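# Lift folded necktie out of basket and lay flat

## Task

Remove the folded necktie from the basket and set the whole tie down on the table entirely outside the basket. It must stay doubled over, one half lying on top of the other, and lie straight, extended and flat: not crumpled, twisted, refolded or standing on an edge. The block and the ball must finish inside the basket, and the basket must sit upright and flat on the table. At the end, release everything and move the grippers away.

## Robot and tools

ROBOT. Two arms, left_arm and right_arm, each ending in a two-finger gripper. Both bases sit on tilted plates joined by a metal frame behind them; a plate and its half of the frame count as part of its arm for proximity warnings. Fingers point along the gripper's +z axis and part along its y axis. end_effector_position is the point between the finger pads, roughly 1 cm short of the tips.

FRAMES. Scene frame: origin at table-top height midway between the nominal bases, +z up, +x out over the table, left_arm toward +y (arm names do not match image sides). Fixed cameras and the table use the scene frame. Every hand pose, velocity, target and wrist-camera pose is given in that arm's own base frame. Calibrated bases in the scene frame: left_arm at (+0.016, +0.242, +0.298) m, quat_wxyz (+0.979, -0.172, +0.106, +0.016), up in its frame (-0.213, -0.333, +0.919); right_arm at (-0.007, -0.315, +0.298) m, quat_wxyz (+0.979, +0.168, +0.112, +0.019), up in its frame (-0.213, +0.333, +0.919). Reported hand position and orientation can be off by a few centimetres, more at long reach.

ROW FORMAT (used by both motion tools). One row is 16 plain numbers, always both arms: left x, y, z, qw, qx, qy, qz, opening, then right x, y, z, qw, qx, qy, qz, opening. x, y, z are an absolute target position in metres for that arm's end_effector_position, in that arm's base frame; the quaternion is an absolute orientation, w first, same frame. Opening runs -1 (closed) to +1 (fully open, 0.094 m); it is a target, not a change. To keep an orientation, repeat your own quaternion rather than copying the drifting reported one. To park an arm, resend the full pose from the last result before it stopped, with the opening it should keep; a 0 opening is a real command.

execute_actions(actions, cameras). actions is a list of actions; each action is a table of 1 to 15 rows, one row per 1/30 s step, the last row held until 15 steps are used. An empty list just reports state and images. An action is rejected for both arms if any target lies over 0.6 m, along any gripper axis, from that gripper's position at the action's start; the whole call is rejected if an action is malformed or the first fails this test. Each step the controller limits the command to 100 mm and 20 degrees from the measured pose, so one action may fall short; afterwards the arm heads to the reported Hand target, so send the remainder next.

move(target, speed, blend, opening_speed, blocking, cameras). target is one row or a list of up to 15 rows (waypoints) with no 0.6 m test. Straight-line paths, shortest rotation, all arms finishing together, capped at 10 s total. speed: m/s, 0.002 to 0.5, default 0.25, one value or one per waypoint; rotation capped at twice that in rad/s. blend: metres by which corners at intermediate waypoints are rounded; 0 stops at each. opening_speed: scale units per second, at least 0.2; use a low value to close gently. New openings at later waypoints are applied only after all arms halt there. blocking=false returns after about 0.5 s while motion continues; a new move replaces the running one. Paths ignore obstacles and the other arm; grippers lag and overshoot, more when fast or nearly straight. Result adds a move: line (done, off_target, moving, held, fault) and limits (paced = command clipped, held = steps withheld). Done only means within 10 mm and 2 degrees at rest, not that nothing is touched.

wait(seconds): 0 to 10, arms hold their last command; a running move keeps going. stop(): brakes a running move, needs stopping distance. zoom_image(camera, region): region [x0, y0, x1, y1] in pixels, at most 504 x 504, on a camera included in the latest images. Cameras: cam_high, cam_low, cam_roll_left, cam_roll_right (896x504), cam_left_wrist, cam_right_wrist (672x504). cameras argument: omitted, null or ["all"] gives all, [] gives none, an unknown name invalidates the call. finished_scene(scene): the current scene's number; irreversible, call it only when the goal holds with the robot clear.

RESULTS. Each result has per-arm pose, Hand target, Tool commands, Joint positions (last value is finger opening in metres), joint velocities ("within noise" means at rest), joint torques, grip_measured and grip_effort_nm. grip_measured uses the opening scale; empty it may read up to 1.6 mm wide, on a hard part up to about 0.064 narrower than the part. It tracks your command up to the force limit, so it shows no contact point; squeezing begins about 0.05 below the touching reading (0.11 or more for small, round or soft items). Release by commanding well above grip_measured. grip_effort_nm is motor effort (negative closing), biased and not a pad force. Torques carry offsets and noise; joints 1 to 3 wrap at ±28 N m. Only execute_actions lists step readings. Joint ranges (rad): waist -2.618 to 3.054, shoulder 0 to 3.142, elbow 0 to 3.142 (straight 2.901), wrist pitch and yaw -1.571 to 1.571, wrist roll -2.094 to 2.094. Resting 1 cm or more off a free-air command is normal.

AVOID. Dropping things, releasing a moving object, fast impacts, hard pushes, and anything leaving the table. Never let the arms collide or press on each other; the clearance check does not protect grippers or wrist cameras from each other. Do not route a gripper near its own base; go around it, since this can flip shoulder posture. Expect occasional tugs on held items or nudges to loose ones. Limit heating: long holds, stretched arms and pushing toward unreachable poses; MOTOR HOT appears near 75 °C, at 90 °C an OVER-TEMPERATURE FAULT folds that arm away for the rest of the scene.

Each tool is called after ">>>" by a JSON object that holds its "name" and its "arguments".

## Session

>>> {"name": "execute_actions", "arguments": {"actions": []}}

Scene clock: 0.00 s.
left_arm: end_effector_position=(+0.1483, +0.1616, +0.1496) grip_measured=+1.000 grip_effort_nm=n/a end_effector_quat_wxyz=(+0.231, -0.343, +0.887, +0.204) | right_arm: end_effector_position=(+0.1487, +0.0615, -0.1693) grip_measured=+1.000 grip_effort_nm=n/a end_effector_quat_wxyz=(+0.115, -0.013, +0.979, -0.166)
Joint positions: left_arm=[0.595 0.798 0.74 -0.945 -0.283 -0.06 0.094] | right_arm=[0.828 2.304 0.374 0.27 0.397 0.82 0.094]
Joint velocities: within noise
Joint torques (N m): no reading
Motor temperatures (°C): left_arm=[29 32 28 28 29 29 30] | right_arm=[32 32 34 29 29 29 30]
Heat: left arm: 32 °C; right arm: 34 °C.
Hand target: left_arm +0.1483, +0.1617, +0.1522; +0.235, -0.343, +0.886, +0.205 | right_arm +0.1478, +0.0600, -0.1693; +0.114, -0.014, +0.979, -0.169
Tool commands: left_gripper/opening=+1.0 right_gripper/opening=+1.0

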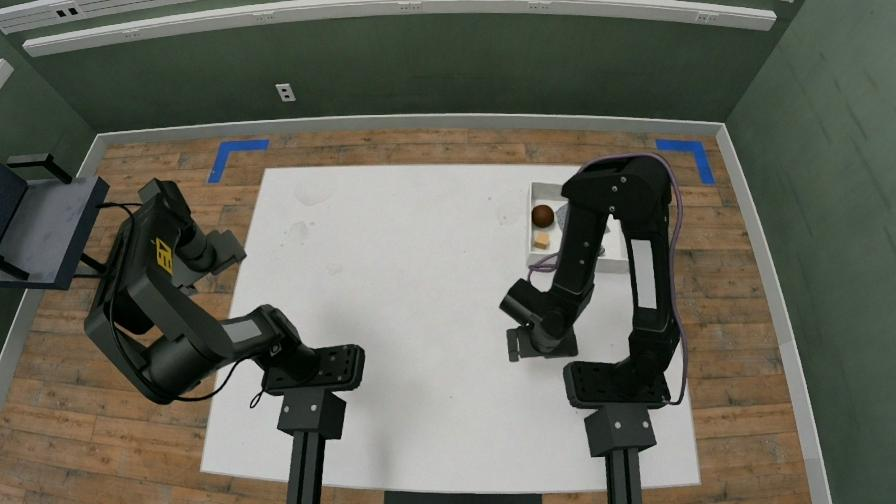

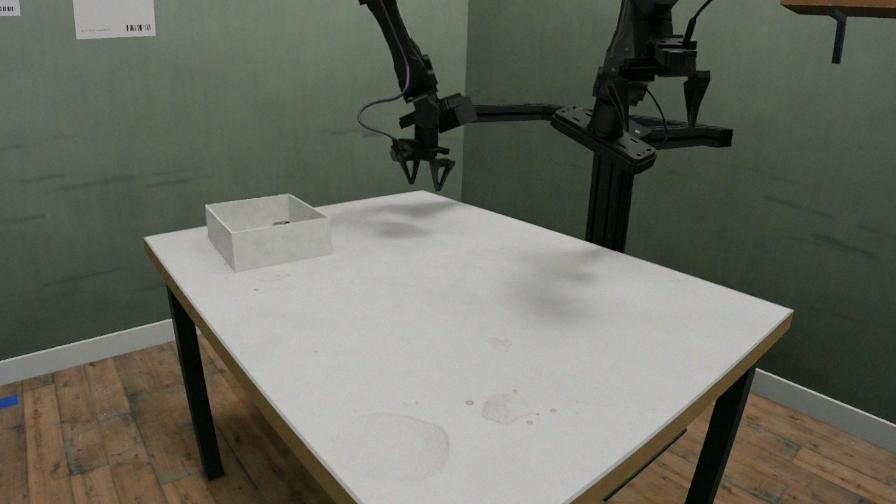

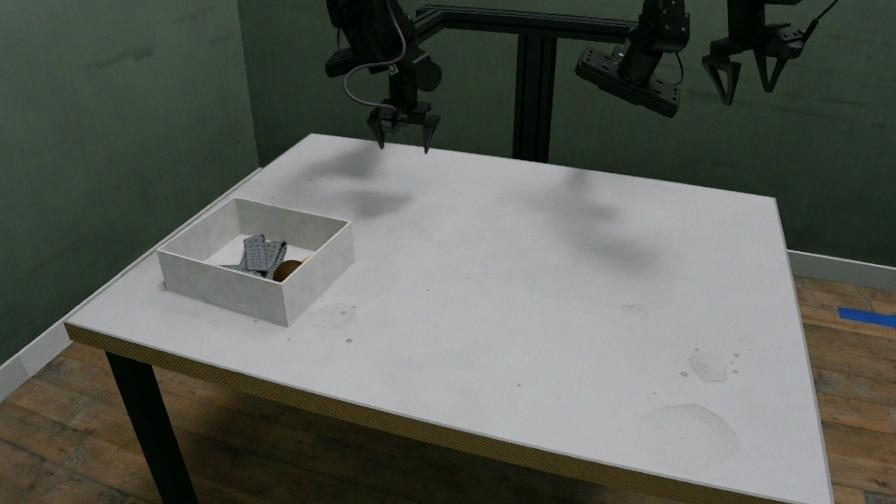

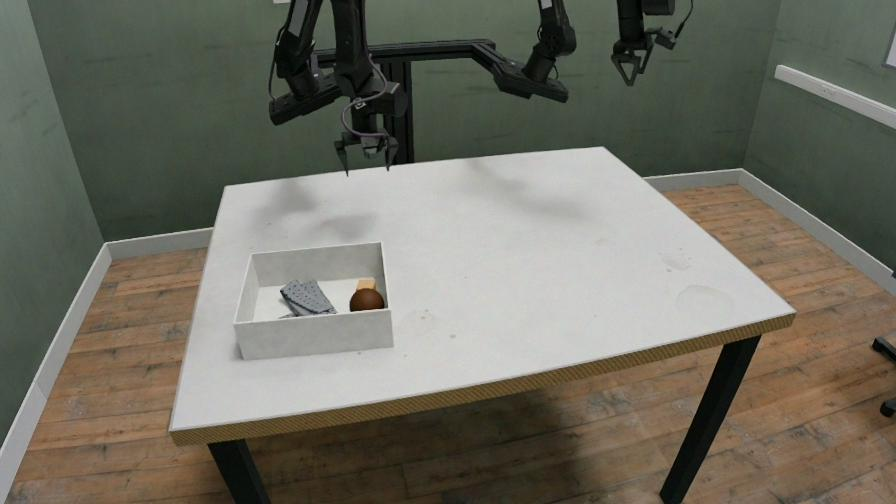

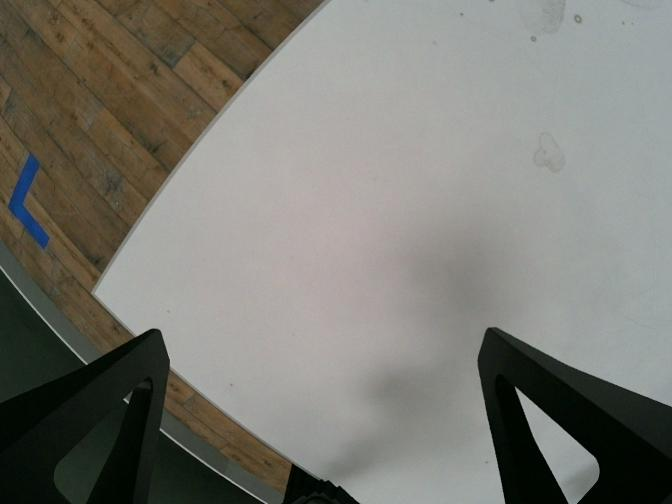

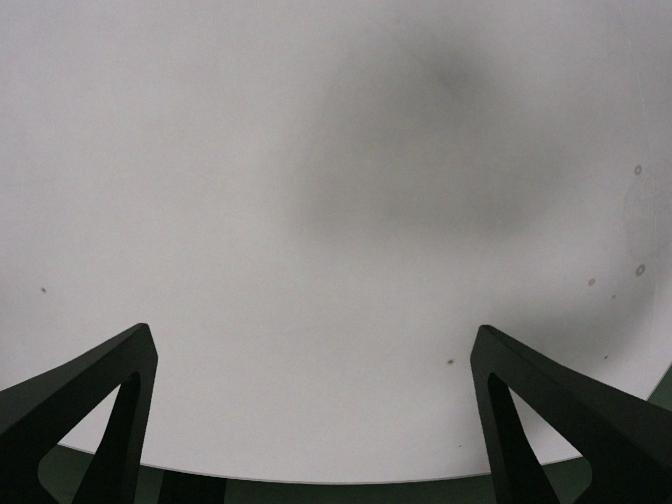

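>>> {"name": "zoom_image", "arguments": {"camera": "cam_roll_right", "region": [230, 230, 410, 370]}}

>>> {"name": "zoom_image", "arguments": {"camera": "cam_roll_left", "region": [150, 190, 370, 330]}}

>>> {"name": "zoom_image", "arguments": {"camera": "cam_high", "region": [510, 170, 660, 290]}}

Scaled by 2.800.

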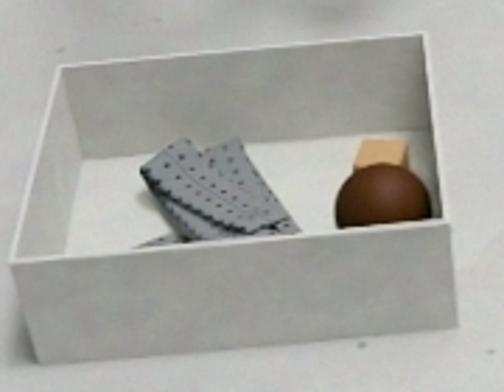

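Scaled by 2.291.

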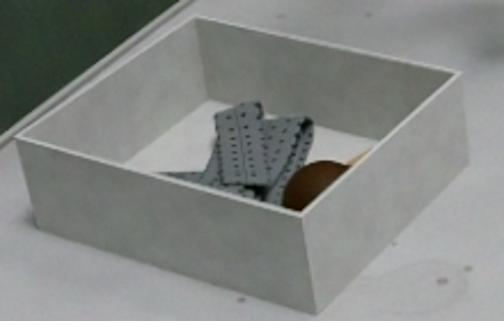

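Scaled by 3.360.

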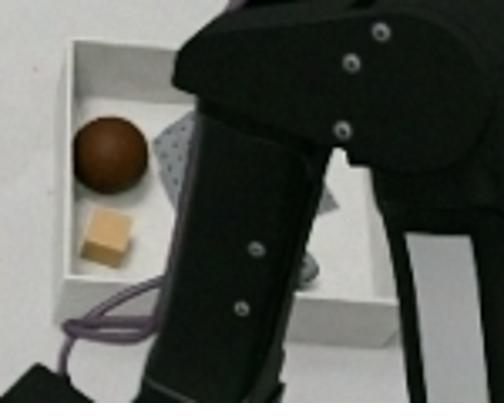

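>>> {"name": "move", "arguments": {"target": [0.1483,0.1617,0.1522,0.235,-0.343,0.886,0.205,1,0.3658,-0.0132,0.0918,0.112,0.019,0.979,-0.168,1]}}

Scene clock: 15.83 s.
left_arm: end_effector_position=(+0.1483, +0.1616, +0.1496) grip_measured=+1.000 grip_effort_nm=-0.007 end_effector_quat_wxyz=(+0.231, -0.343, +0.887, +0.204) | right_arm: end_effector_position=(+0.3674, -0.0134, +0.0967) grip_measured=+1.000 grip_effort_nm=-0.027 end_effector_quat_wxyz=(+0.129, +0.024, +0.977, -0.170)
Joint positions: left_arm=[0.595 0.798 0.74 -0.945 -0.283 -0.06 0.094] | right_arm=[0.141 1.746 1.302 -0.917 0.378 0.15 0.094]
Joint velocities: within noise
Joint torques (N m): left_arm=[-0.13 -3.54 7.16 0.7 -0.1 0.02] | right_arm=[2.63 -6.41 8.25 0.39 -0.11 -0.06]
Motor temperatures (°C): left_arm=[29 33 28 29 29 29 30] | right_arm=[32 32 34 29 29 29 30]
Heat: left arm: 33 °C; right arm: 34 °C.
Hand target: left_arm +0.1483, +0.1617, +0.1522; +0.235, -0.343, +0.886, +0.205 | right_arm +0.3657, -0.0133, +0.0919; +0.112, +0.019, +0.979, -0.168
Off the commanded pose: left_arm 0.003 m, 0 deg | right_arm 0.005 m, 2 deg.
move: done

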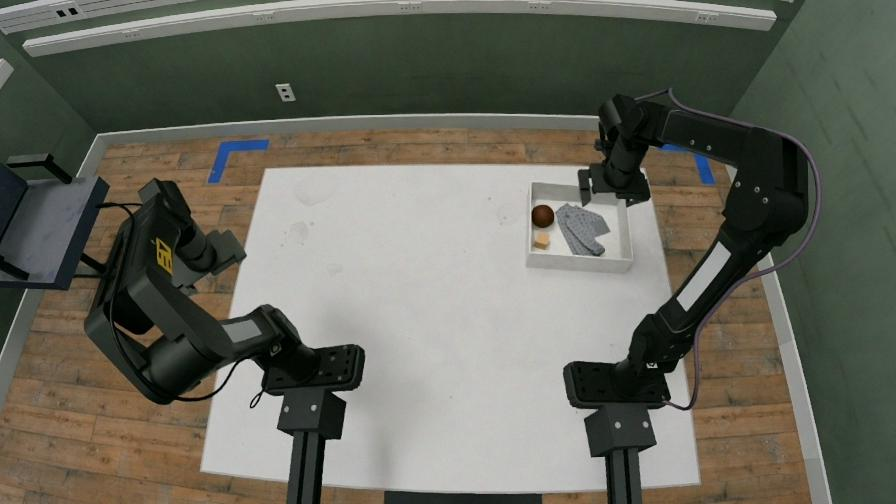

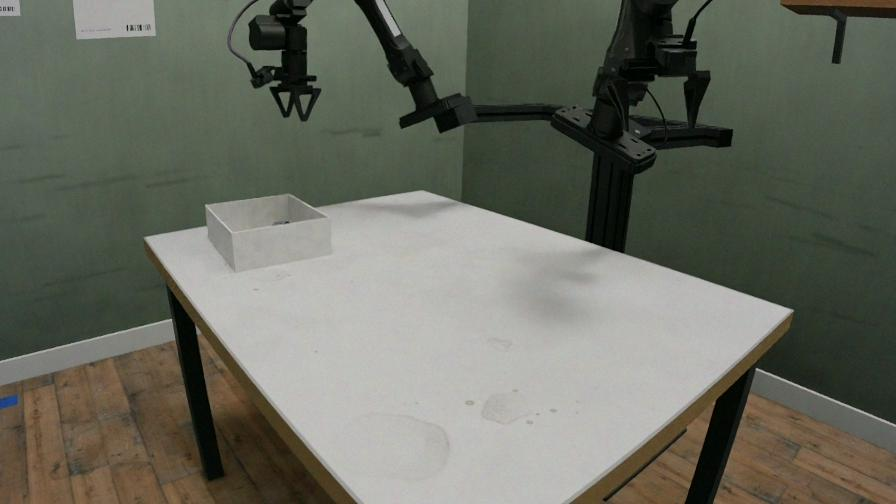

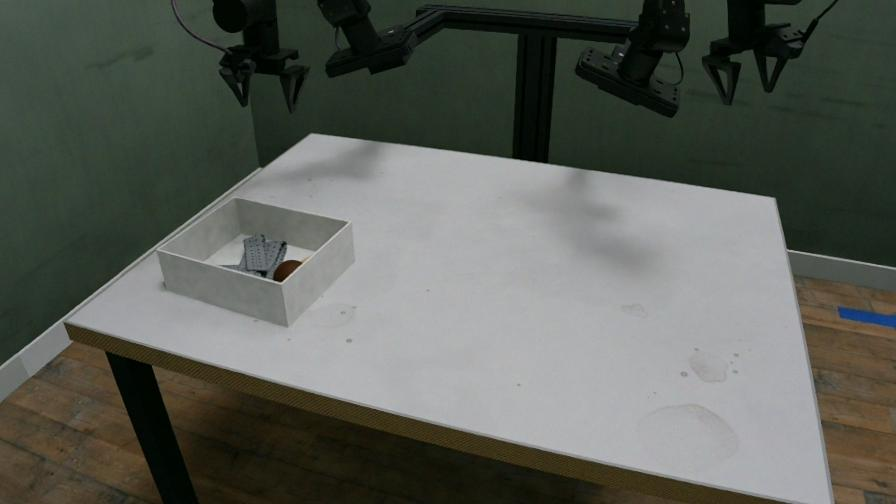

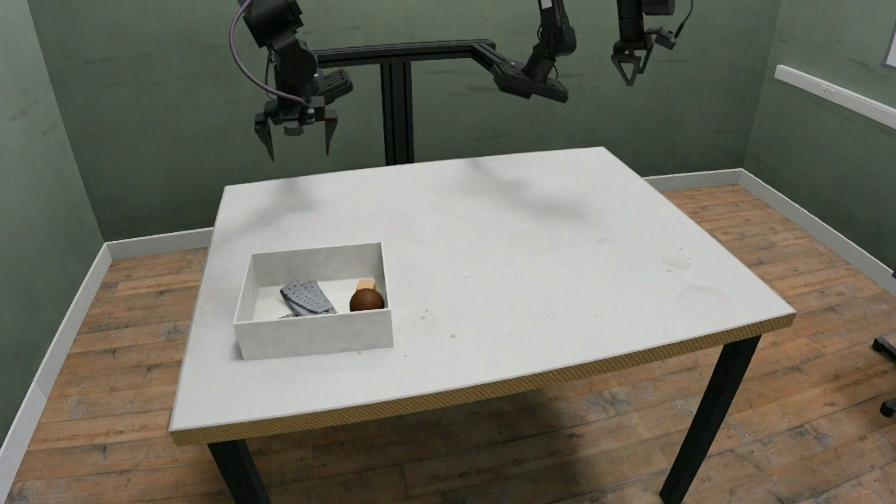

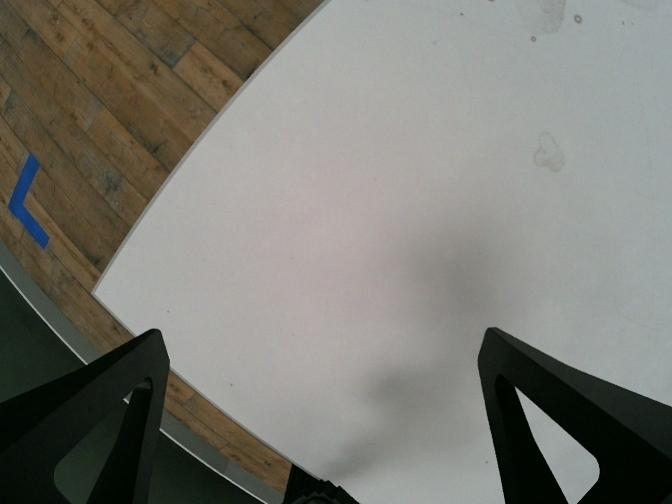

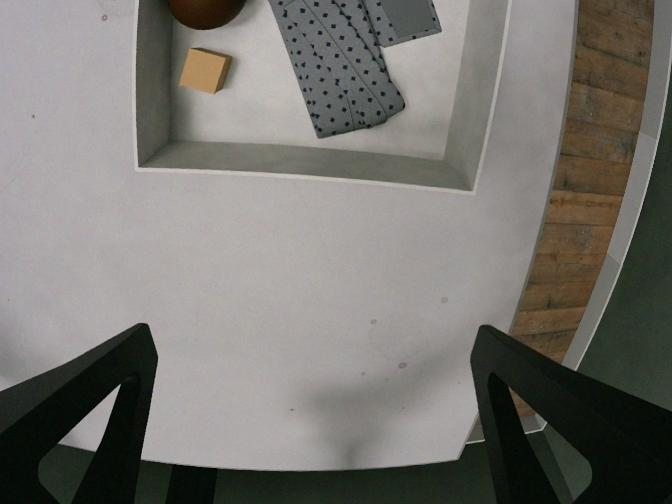

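>>> {"name": "zoom_image", "arguments": {"camera": "cam_right_wrist", "region": [120, 0, 520, 210]}}

>>> {"name": "zoom_image", "arguments": {"camera": "cam_high", "region": [515, 170, 645, 285]}}

Scaled by 1.260 from the camera's 672x504 image, which has a finer 960x720 frame.

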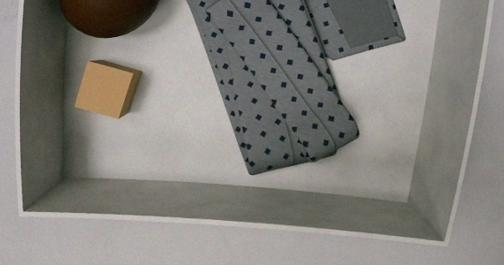

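Scaled by 3.877.

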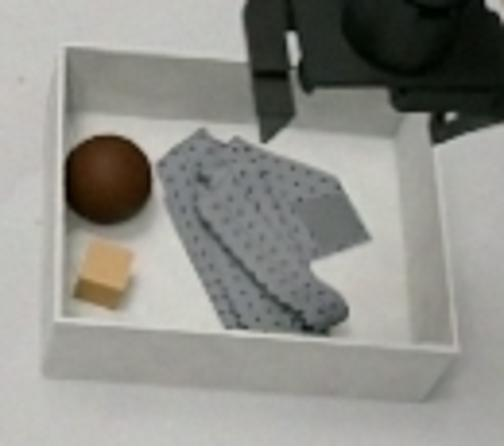

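>>> {"name": "move", "arguments": {"target": [0.1483,0.1617,0.1522,0.235,-0.343,0.886,0.205,1,0.4157,0.1542,0.0971,-0.0396,-0.6788,0.7057,-0.198,1], "cameras": ["cam_right_wrist","cam_high"]}}

>>> {"name": "zoom_image", "arguments": {"camera": "cam_right_wrist", "region": [140, 80, 540, 430]}}

Scene clock: 33.73 s.
left_arm: end_effector_position=(+0.1483, +0.1616, +0.1496) grip_measured=+1.000 grip_effort_nm=-0.012 end_effector_quat_wxyz=(+0.231, -0.343, +0.887, +0.204) | right_arm: end_effector_position=(+0.4185, +0.1483, +0.1032) grip_measured=+1.000 grip_effort_nm=-0.032 end_effector_quat_wxyz=(+0.024, +0.668, -0.717, +0.199)
Joint positions: left_arm=[0.595 0.798 0.74 -0.945 -0.283 -0.06 0.094] | right_arm=[0.495 2.189 1.963 -1.287 0.399 -1.017 0.094]
Joint velocities: within noise
Joint torques (N m): left_arm=[-0.13 -3.52 7.2 0.71 -0.1 0.01] | right_arm=[5.85 -8.13 9.4 0.35 0.09 -0.05]
Motor temperatures (°C): left_arm=[29 33 28 29 29 29 30] | right_arm=[32 33 35 29 29 29 30]
Heat: left arm: 33 °C; right arm: 35 °C.
Hand target: left_arm +0.1483, +0.1617, +0.1522; +0.235, -0.343, +0.886, +0.205 | right_arm +0.4156, +0.1540, +0.0972; +0.039, +0.679, -0.706, +0.198
Off the commanded pose: left_arm 0.003 m, 0 deg | right_arm 0.009 m, 3 deg.
move: off_target (right_arm)
Images, in order (width x height): cam_high 896x504, cam_right_wrist 672x504.

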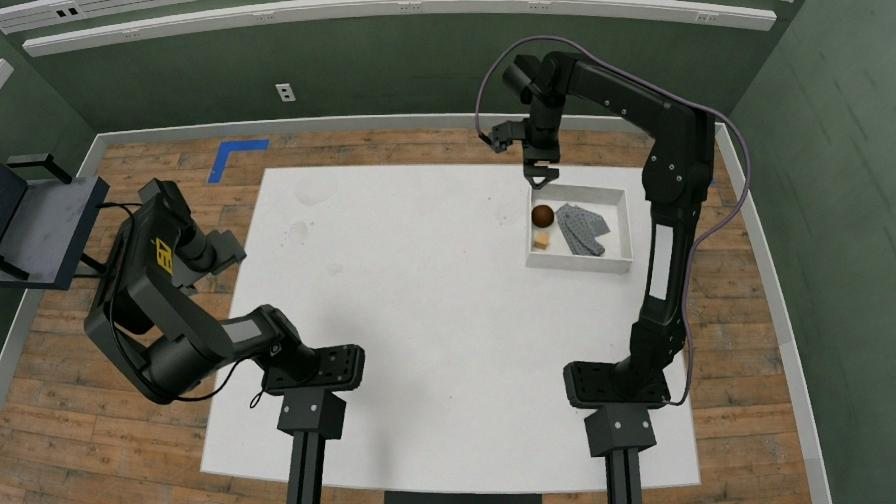

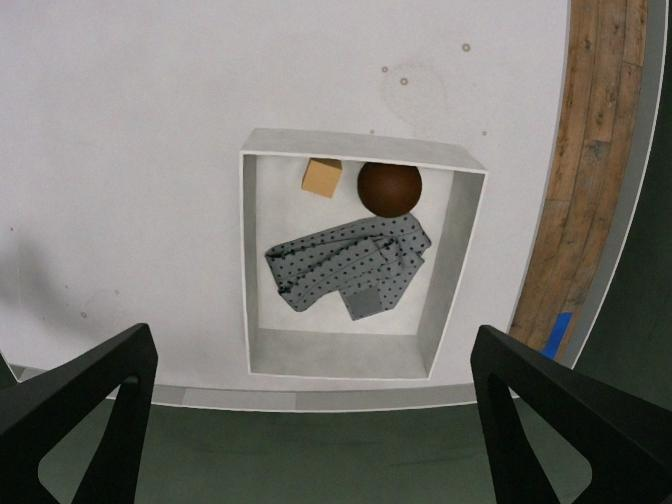

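Scaled by 1.260 from the camera's 672x504 image, which has a finer 960x720 frame.

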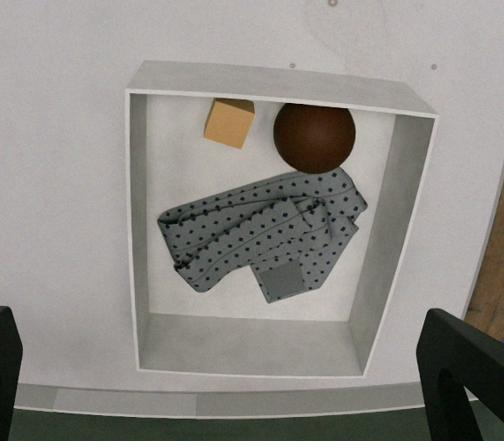

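>>> {"name": "zoom_image", "arguments": {"camera": "cam_right_wrist", "region": [255, 200, 445, 330]}}

Scaled by 2.653 from the camera's 672x504 image, which has a finer 960x720 frame.

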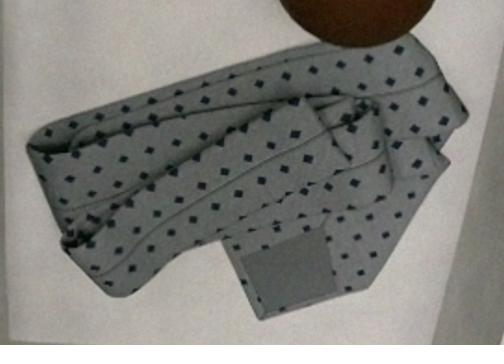

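>>> {"name": "move", "arguments": {"target": [0.1483,0.1617,0.1522,0.235,-0.343,0.886,0.205,1,0.4374,0.0353,-0.0032,-0.0396,-0.6788,0.7057,-0.198,1], "cameras": ["cam_right_wrist","cam_high"]}}

>>> {"name": "zoom_image", "arguments": {"camera": "cam_right_wrist", "region": [200, 130, 500, 380]}}

Scene clock: 57.57 s.
left_arm: end_effector_position=(+0.1483, +0.1616, +0.1496) grip_measured=+1.000 grip_effort_nm=-0.007 end_effector_quat_wxyz=(+0.231, -0.343, +0.887, +0.204) | right_arm: end_effector_position=(+0.4405, +0.0318, +0.0003) grip_measured=+1.000 grip_effort_nm=-0.042 end_effector_quat_wxyz=(+0.044, +0.673, -0.709, +0.204)
Joint positions: left_arm=[0.595 0.798 0.74 -0.945 -0.283 -0.06 0.094] | right_arm=[0.227 2.188 1.534 -0.776 0.399 -1.321 0.094]
Joint velocities: within noise
Joint torques (N m): left_arm=[-0.09 -3.55 7.16 0.71 -0.09 0.01] | right_arm=[4.41 -11.02 4.36 0.67 -0.17 -0.05]
Motor temperatures (°C): left_arm=[29 33 28 29 29 29 29] | right_arm=[33 34 35 29 29 29 30]
Heat: left arm: 33 °C; right arm: 35 °C.
Hand target: left_arm +0.1483, +0.1617, +0.1522; +0.235, -0.343, +0.886, +0.205 | right_arm +0.4373, +0.0352, -0.0033; +0.040, +0.679, -0.706, +0.198
Off the commanded pose: left_arm 0.003 m, 0 deg | right_arm 0.006 m, 1 deg.
move: done
Images, in order (width x height): cam_high 896x504, cam_right_wrist 672x504.

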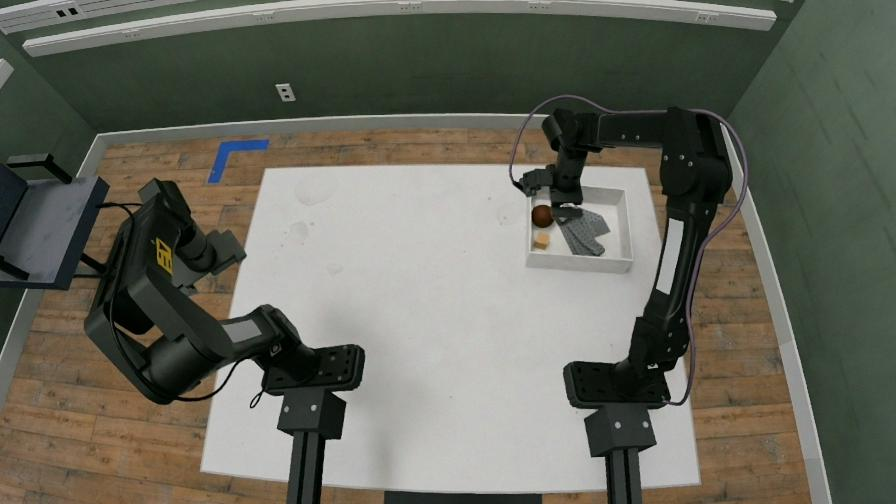

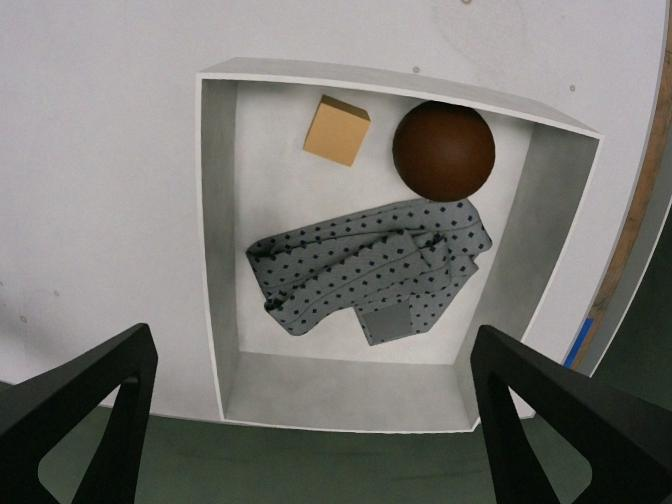

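Scaled by 1.680 from the camera's 672x504 image, which has a finer 960x720 frame.

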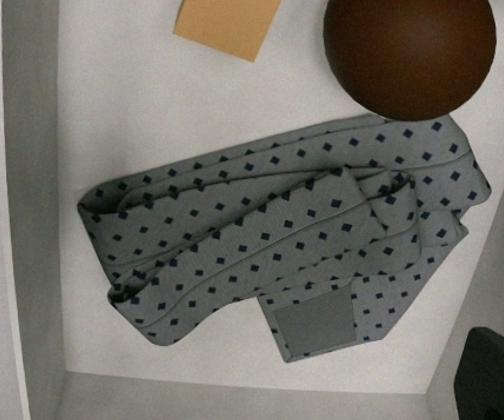

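>>> {"name": "execute_actions", "arguments": {"actions": []}}

>>> {"name": "zoom_image", "arguments": {"camera": "cam_right_wrist", "region": [200, 60, 540, 380]}}

Scene clock: 93.73 s.
left_arm: end_effector_position=(+0.1483, +0.1616, +0.1496) grip_measured=+1.000 grip_effort_nm=-0.017 end_effector_quat_wxyz=(+0.231, -0.343, +0.887, +0.204) | right_arm: end_effector_position=(+0.4406, +0.0319, +0.0003) grip_measured=+1.000 grip_effort_nm=-0.032 end_effector_quat_wxyz=(+0.044, +0.674, -0.709, +0.205)
Joint positions: left_arm=[0.595 0.798 0.74 -0.945 -0.283 -0.06 0.094] | right_arm=[0.227 2.188 1.534 -0.776 0.399 -1.321 0.094]
Joint velocities: within noise
Joint torques (N m): left_arm=[-0.12 -3.52 7.2 0.68 -0.09 0.01] | right_arm=[4.41 -11.02 4.36 0.66 -0.17 -0.06]
Motor temperatures (°C): left_arm=[29 32 29 29 29 29 29] | right_arm=[33 36 34 29 29 29 30]
Heat: left arm: 32 °C; right arm: 36 °C.
Hand target: left_arm +0.1483, +0.1617, +0.1522; +0.235, -0.343, +0.886, +0.205 | right_arm +0.4373, +0.0352, -0.0033; +0.040, +0.679, -0.706, +0.198
Tool commands: left_gripper/opening=+1.0 right_gripper/opening=+1.0
Off the commanded pose: left_arm 0.003 m, 0 deg | right_arm 0.006 m, 1 deg.

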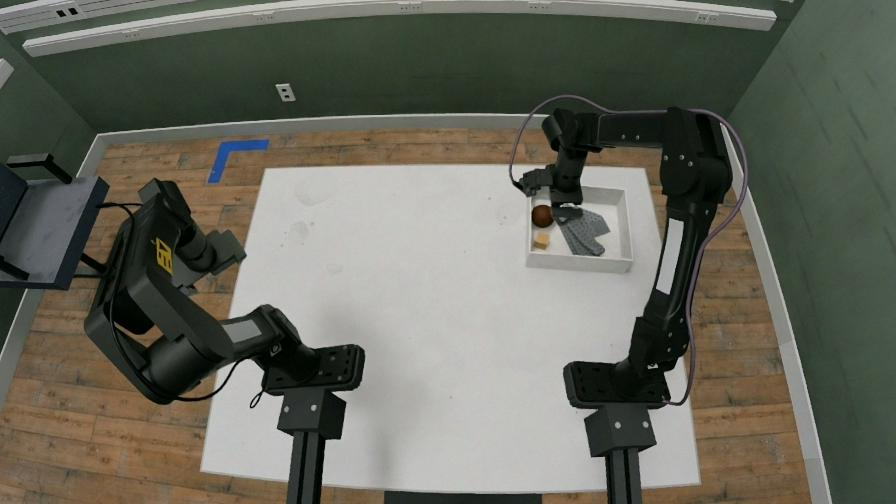

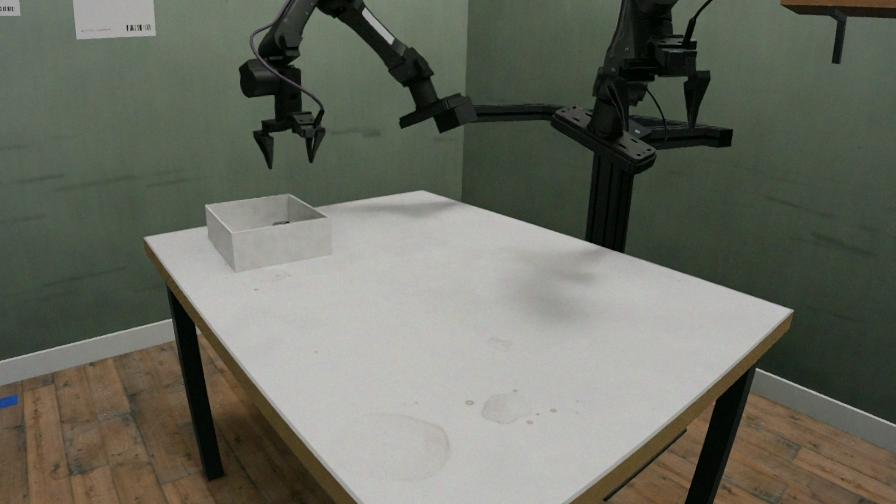

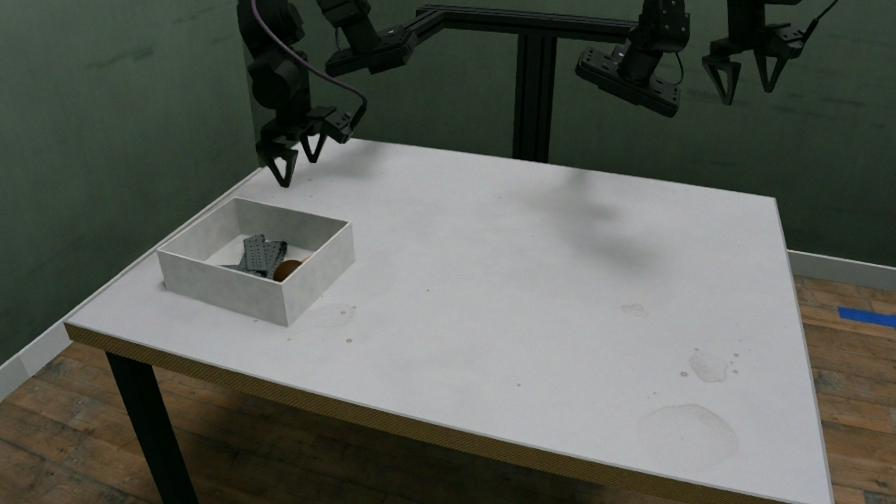

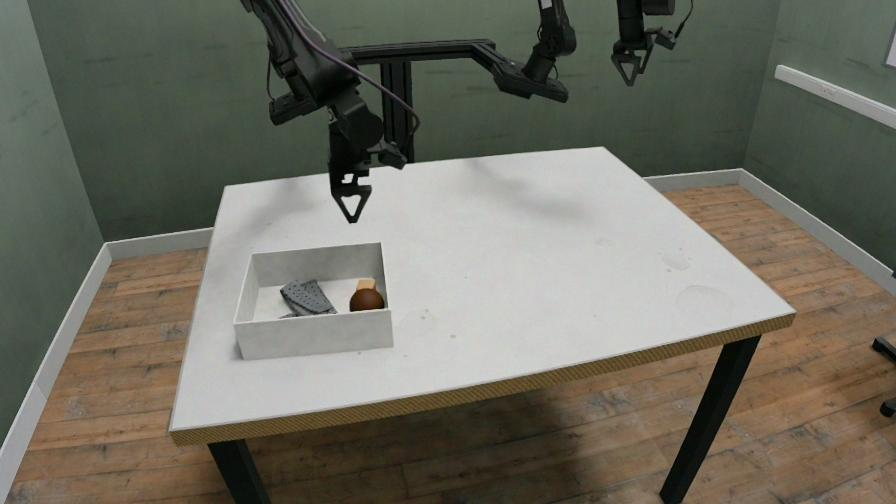

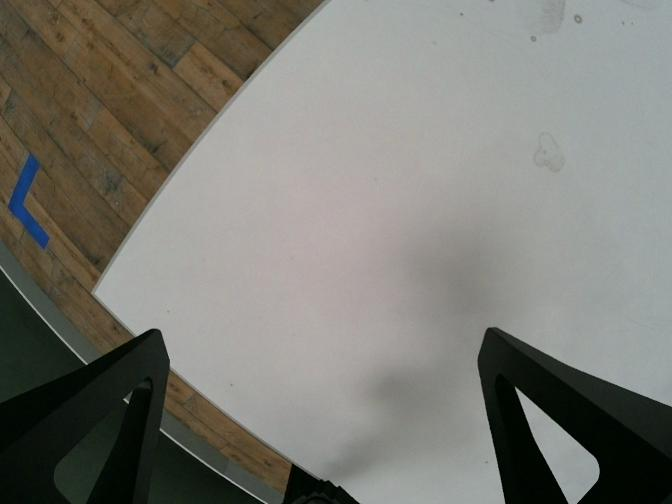

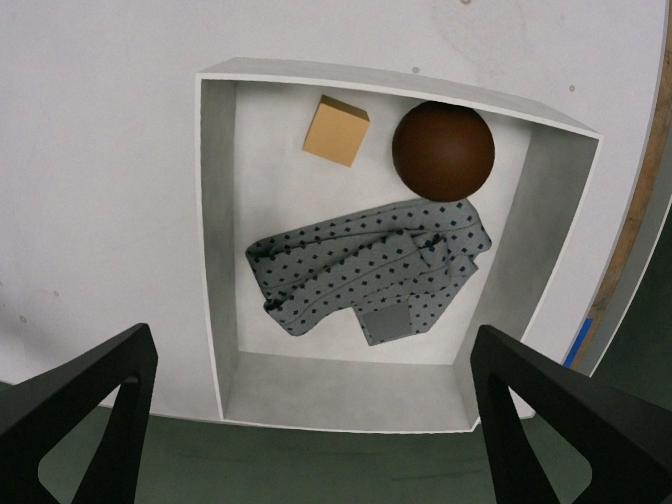

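Scaled by 1.482 from the camera's 672x504 image, which has a finer 960x720 frame.

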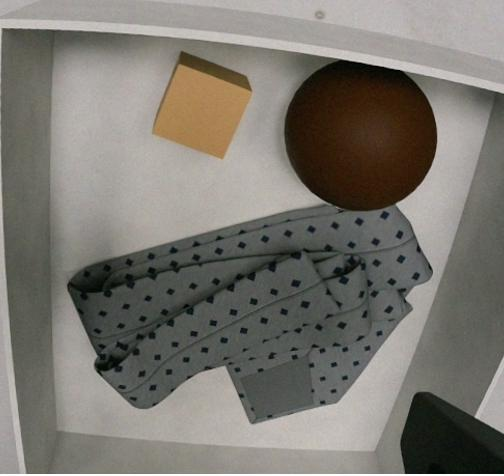

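>>> {"name": "zoom_image", "arguments": {"camera": "cam_right_wrist", "region": [350, 190, 510, 310]}}

>>> {"name": "zoom_image", "arguments": {"camera": "cam_roll_right", "region": [240, 250, 400, 340]}}

>>> {"name": "zoom_image", "arguments": {"camera": "cam_roll_left", "region": [200, 210, 340, 310]}}

Scaled by 3.150 from the camera's 672x504 image, which has a finer 960x720 frame.

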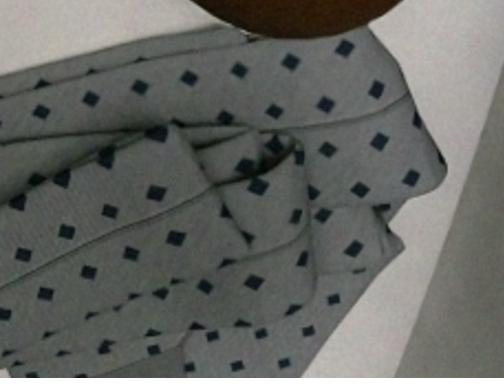

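Scaled by 3.150.

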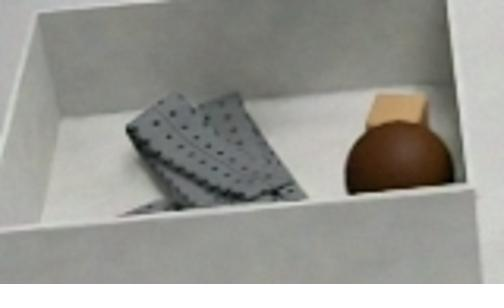

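Scaled by 3.600.

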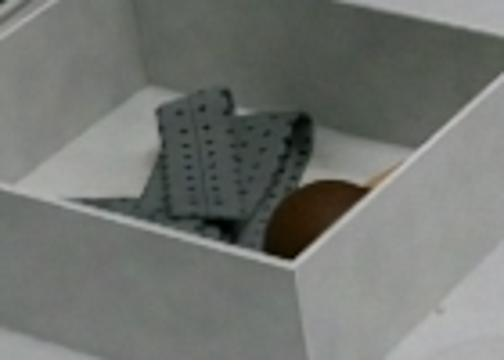

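>>> {"name": "move", "arguments": {"target": [0.1483,0.1617,0.1522,0.235,-0.343,0.886,0.205,1,0.505,-0.0780,-0.0350,0.1882,-0.2580,0.9340,-0.1589,0.4], "cameras": ["cam_right_wrist","cam_roll_left","cam_roll_right"]}}

>>> {"name": "zoom_image", "arguments": {"camera": "cam_right_wrist", "region": [150, 100, 550, 504]}}

Scene clock: 129.37 s.
left_arm: end_effector_position=(+0.1483, +0.1616, +0.1496) grip_measured=+1.000 grip_effort_nm=-0.012 end_effector_quat_wxyz=(+0.231, -0.343, +0.887, +0.204) | right_arm: end_effector_position=(+0.5124, -0.0792, -0.0137) grip_measured=+0.402 grip_effort_nm=-0.134 end_effector_quat_wxyz=(+0.201, -0.259, +0.929, -0.173)
Joint positions: left_arm=[0.595 0.798 0.74 -0.945 -0.283 -0.06 0.094] | right_arm=[-0.096 2.222 1.451 -0.288 0.172 -0.685 0.066]
Joint velocities: within noise
Joint torques (N m): left_arm=[-0.12 -3.48 7.21 0.71 -0.1 0.03] | right_arm=[3.3 -8.84 4.12 1.1 -0.28 0.09]
Motor temperatures (°C): left_arm=[29 32 29 29 29 29 29] | right_arm=[33 37 34 29 29 29 30]
Heat: left arm: 32 °C; right arm: 37 °C.
Hand target: left_arm +0.1483, +0.1617, +0.1522; +0.235, -0.343, +0.886, +0.205 | right_arm +0.5043, -0.0780, -0.0344; +0.188, -0.258, +0.934, -0.159
Off the commanded pose: left_arm 0.003 m, 0 deg | right_arm 0.023 m, 2 deg.
move: off_target (right_arm)
Images, in order (width x height): cam_roll_left 896x504, cam_roll_right 896x504, cam_right_wrist 672x504.

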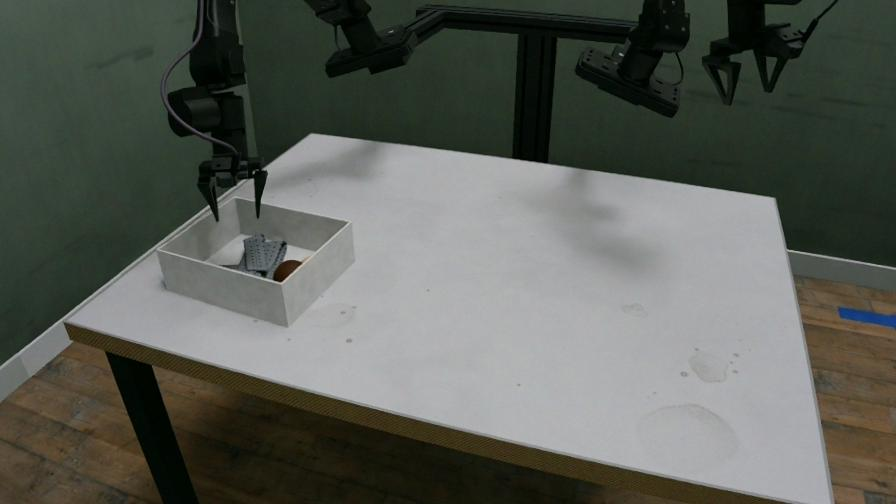

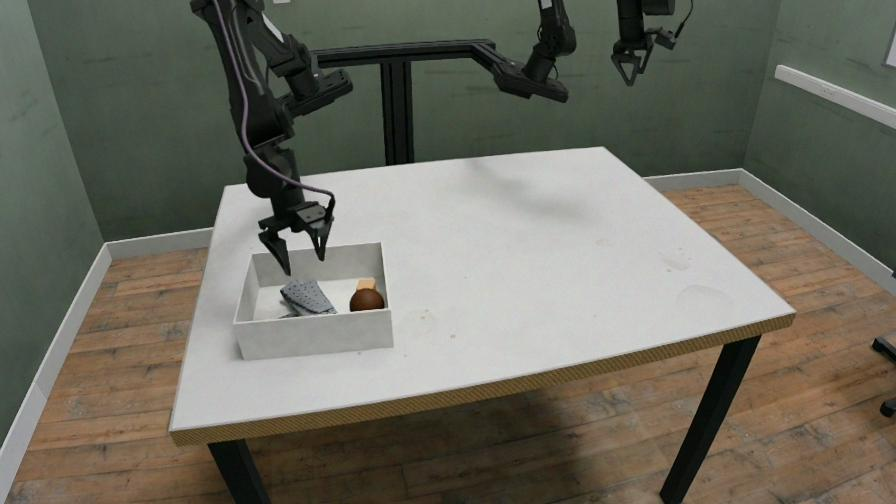

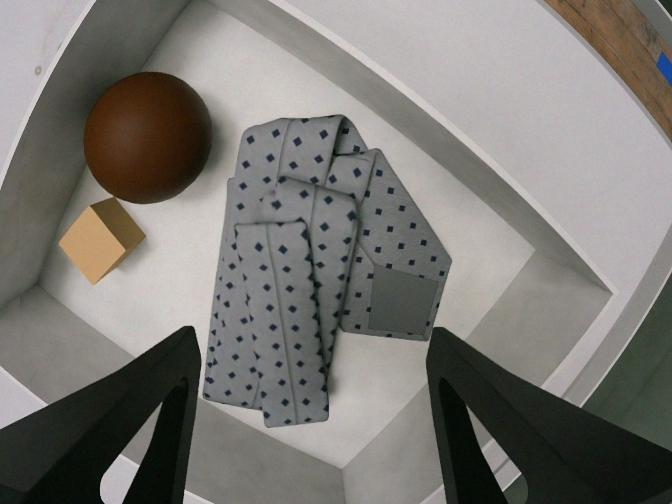

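Scaled by 1.248 from the camera's 672x504 image, which has a finer 960x720 frame.

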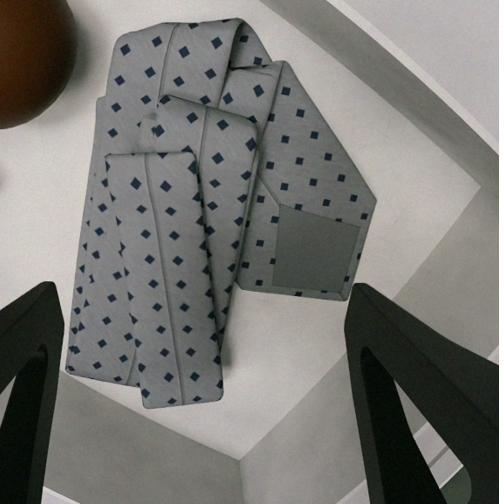

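>>> {"name": "move", "arguments": {"target": [0.1483,0.1617,0.1522,0.235,-0.343,0.886,0.205,1,0.5161,-0.0942,-0.1053,0.1882,-0.2580,0.9340,-0.1589,0.4], "cameras": ["cam_right_wrist","cam_roll_left","cam_roll_right"], "speed": 0.15}}

>>> {"name": "zoom_image", "arguments": {"camera": "cam_right_wrist", "region": [150, 100, 550, 504]}}

Scene clock: 150.50 s.
left_arm: end_effector_position=(+0.1483, +0.1616, +0.1496) grip_measured=+1.000 grip_effort_nm=-0.017 end_effector_quat_wxyz=(+0.231, -0.343, +0.887, +0.204) | right_arm: end_effector_position=(+0.5121, -0.0932, -0.0988) grip_measured=+0.402 grip_effort_nm=-0.125 end_effector_quat_wxyz=(+0.184, -0.256, +0.935, -0.164)
Joint positions: left_arm=[0.595 0.798 0.74 -0.945 -0.283 -0.06 0.094] | right_arm=[-0.128 2.435 1.457 -0.119 0.157 -0.701 0.066]
Joint velocities: within noise
Joint torques (N m): left_arm=[-0.08 -3.52 7.17 0.7 -0.09 0.02] | right_arm=[3.29 -9.4 6.11 1.03 -0.29 -0.06]
Motor temperatures (°C): left_arm=[29 32 29 29 29 29 29] | right_arm=[33 36 34 30 29 29 30]
Heat: left arm: 32 °C; right arm: 36 °C.
Hand target: left_arm +0.1483, +0.1617, +0.1522; +0.235, -0.343, +0.886, +0.205 | right_arm +0.5158, -0.0941, -0.1052; +0.188, -0.258, +0.934, -0.159
Off the commanded pose: left_arm 0.003 m, 0 deg | right_arm 0.008 m, 1 deg.
move: done
Images, in order (width x height): cam_roll_left 896x504, cam_roll_right 896x504, cam_right_wrist 672x504.

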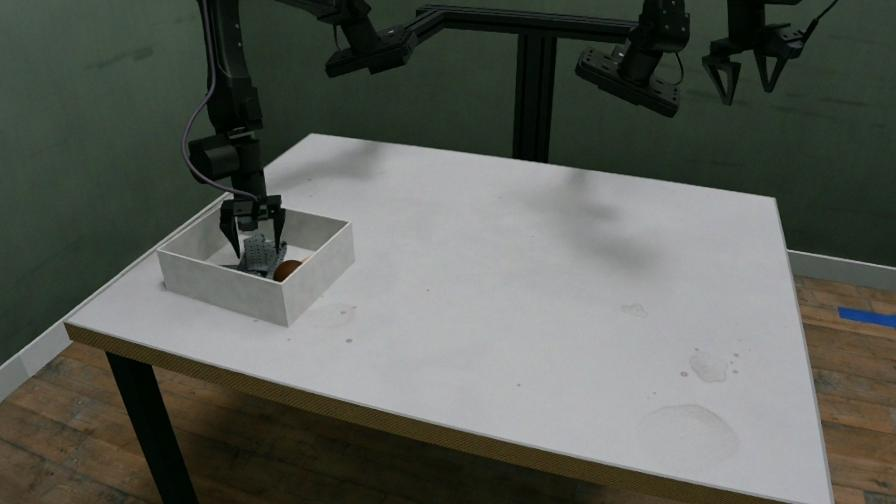

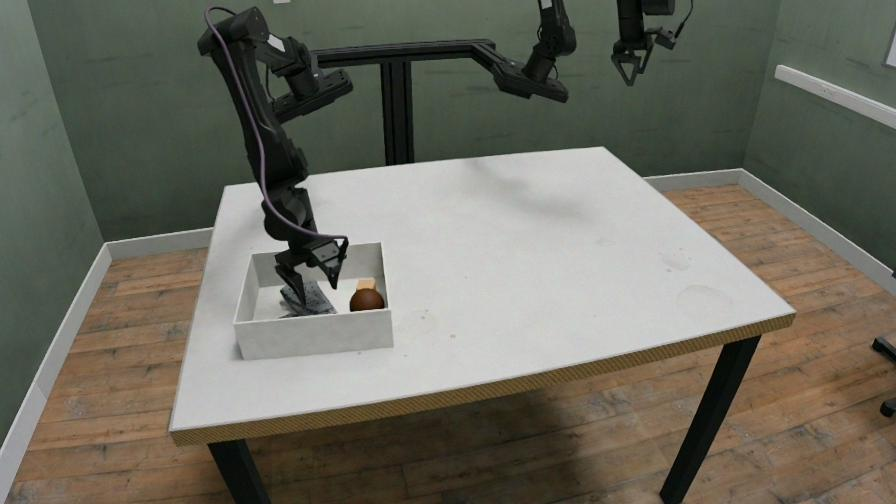

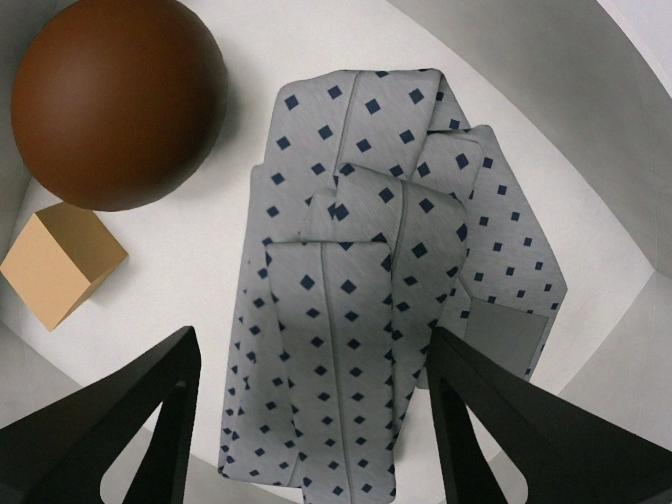

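Scaled by 1.248 from the camera's 672x504 image, which has a finer 960x720 frame.

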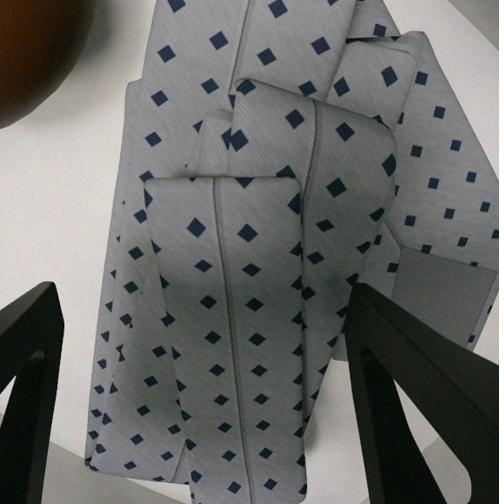

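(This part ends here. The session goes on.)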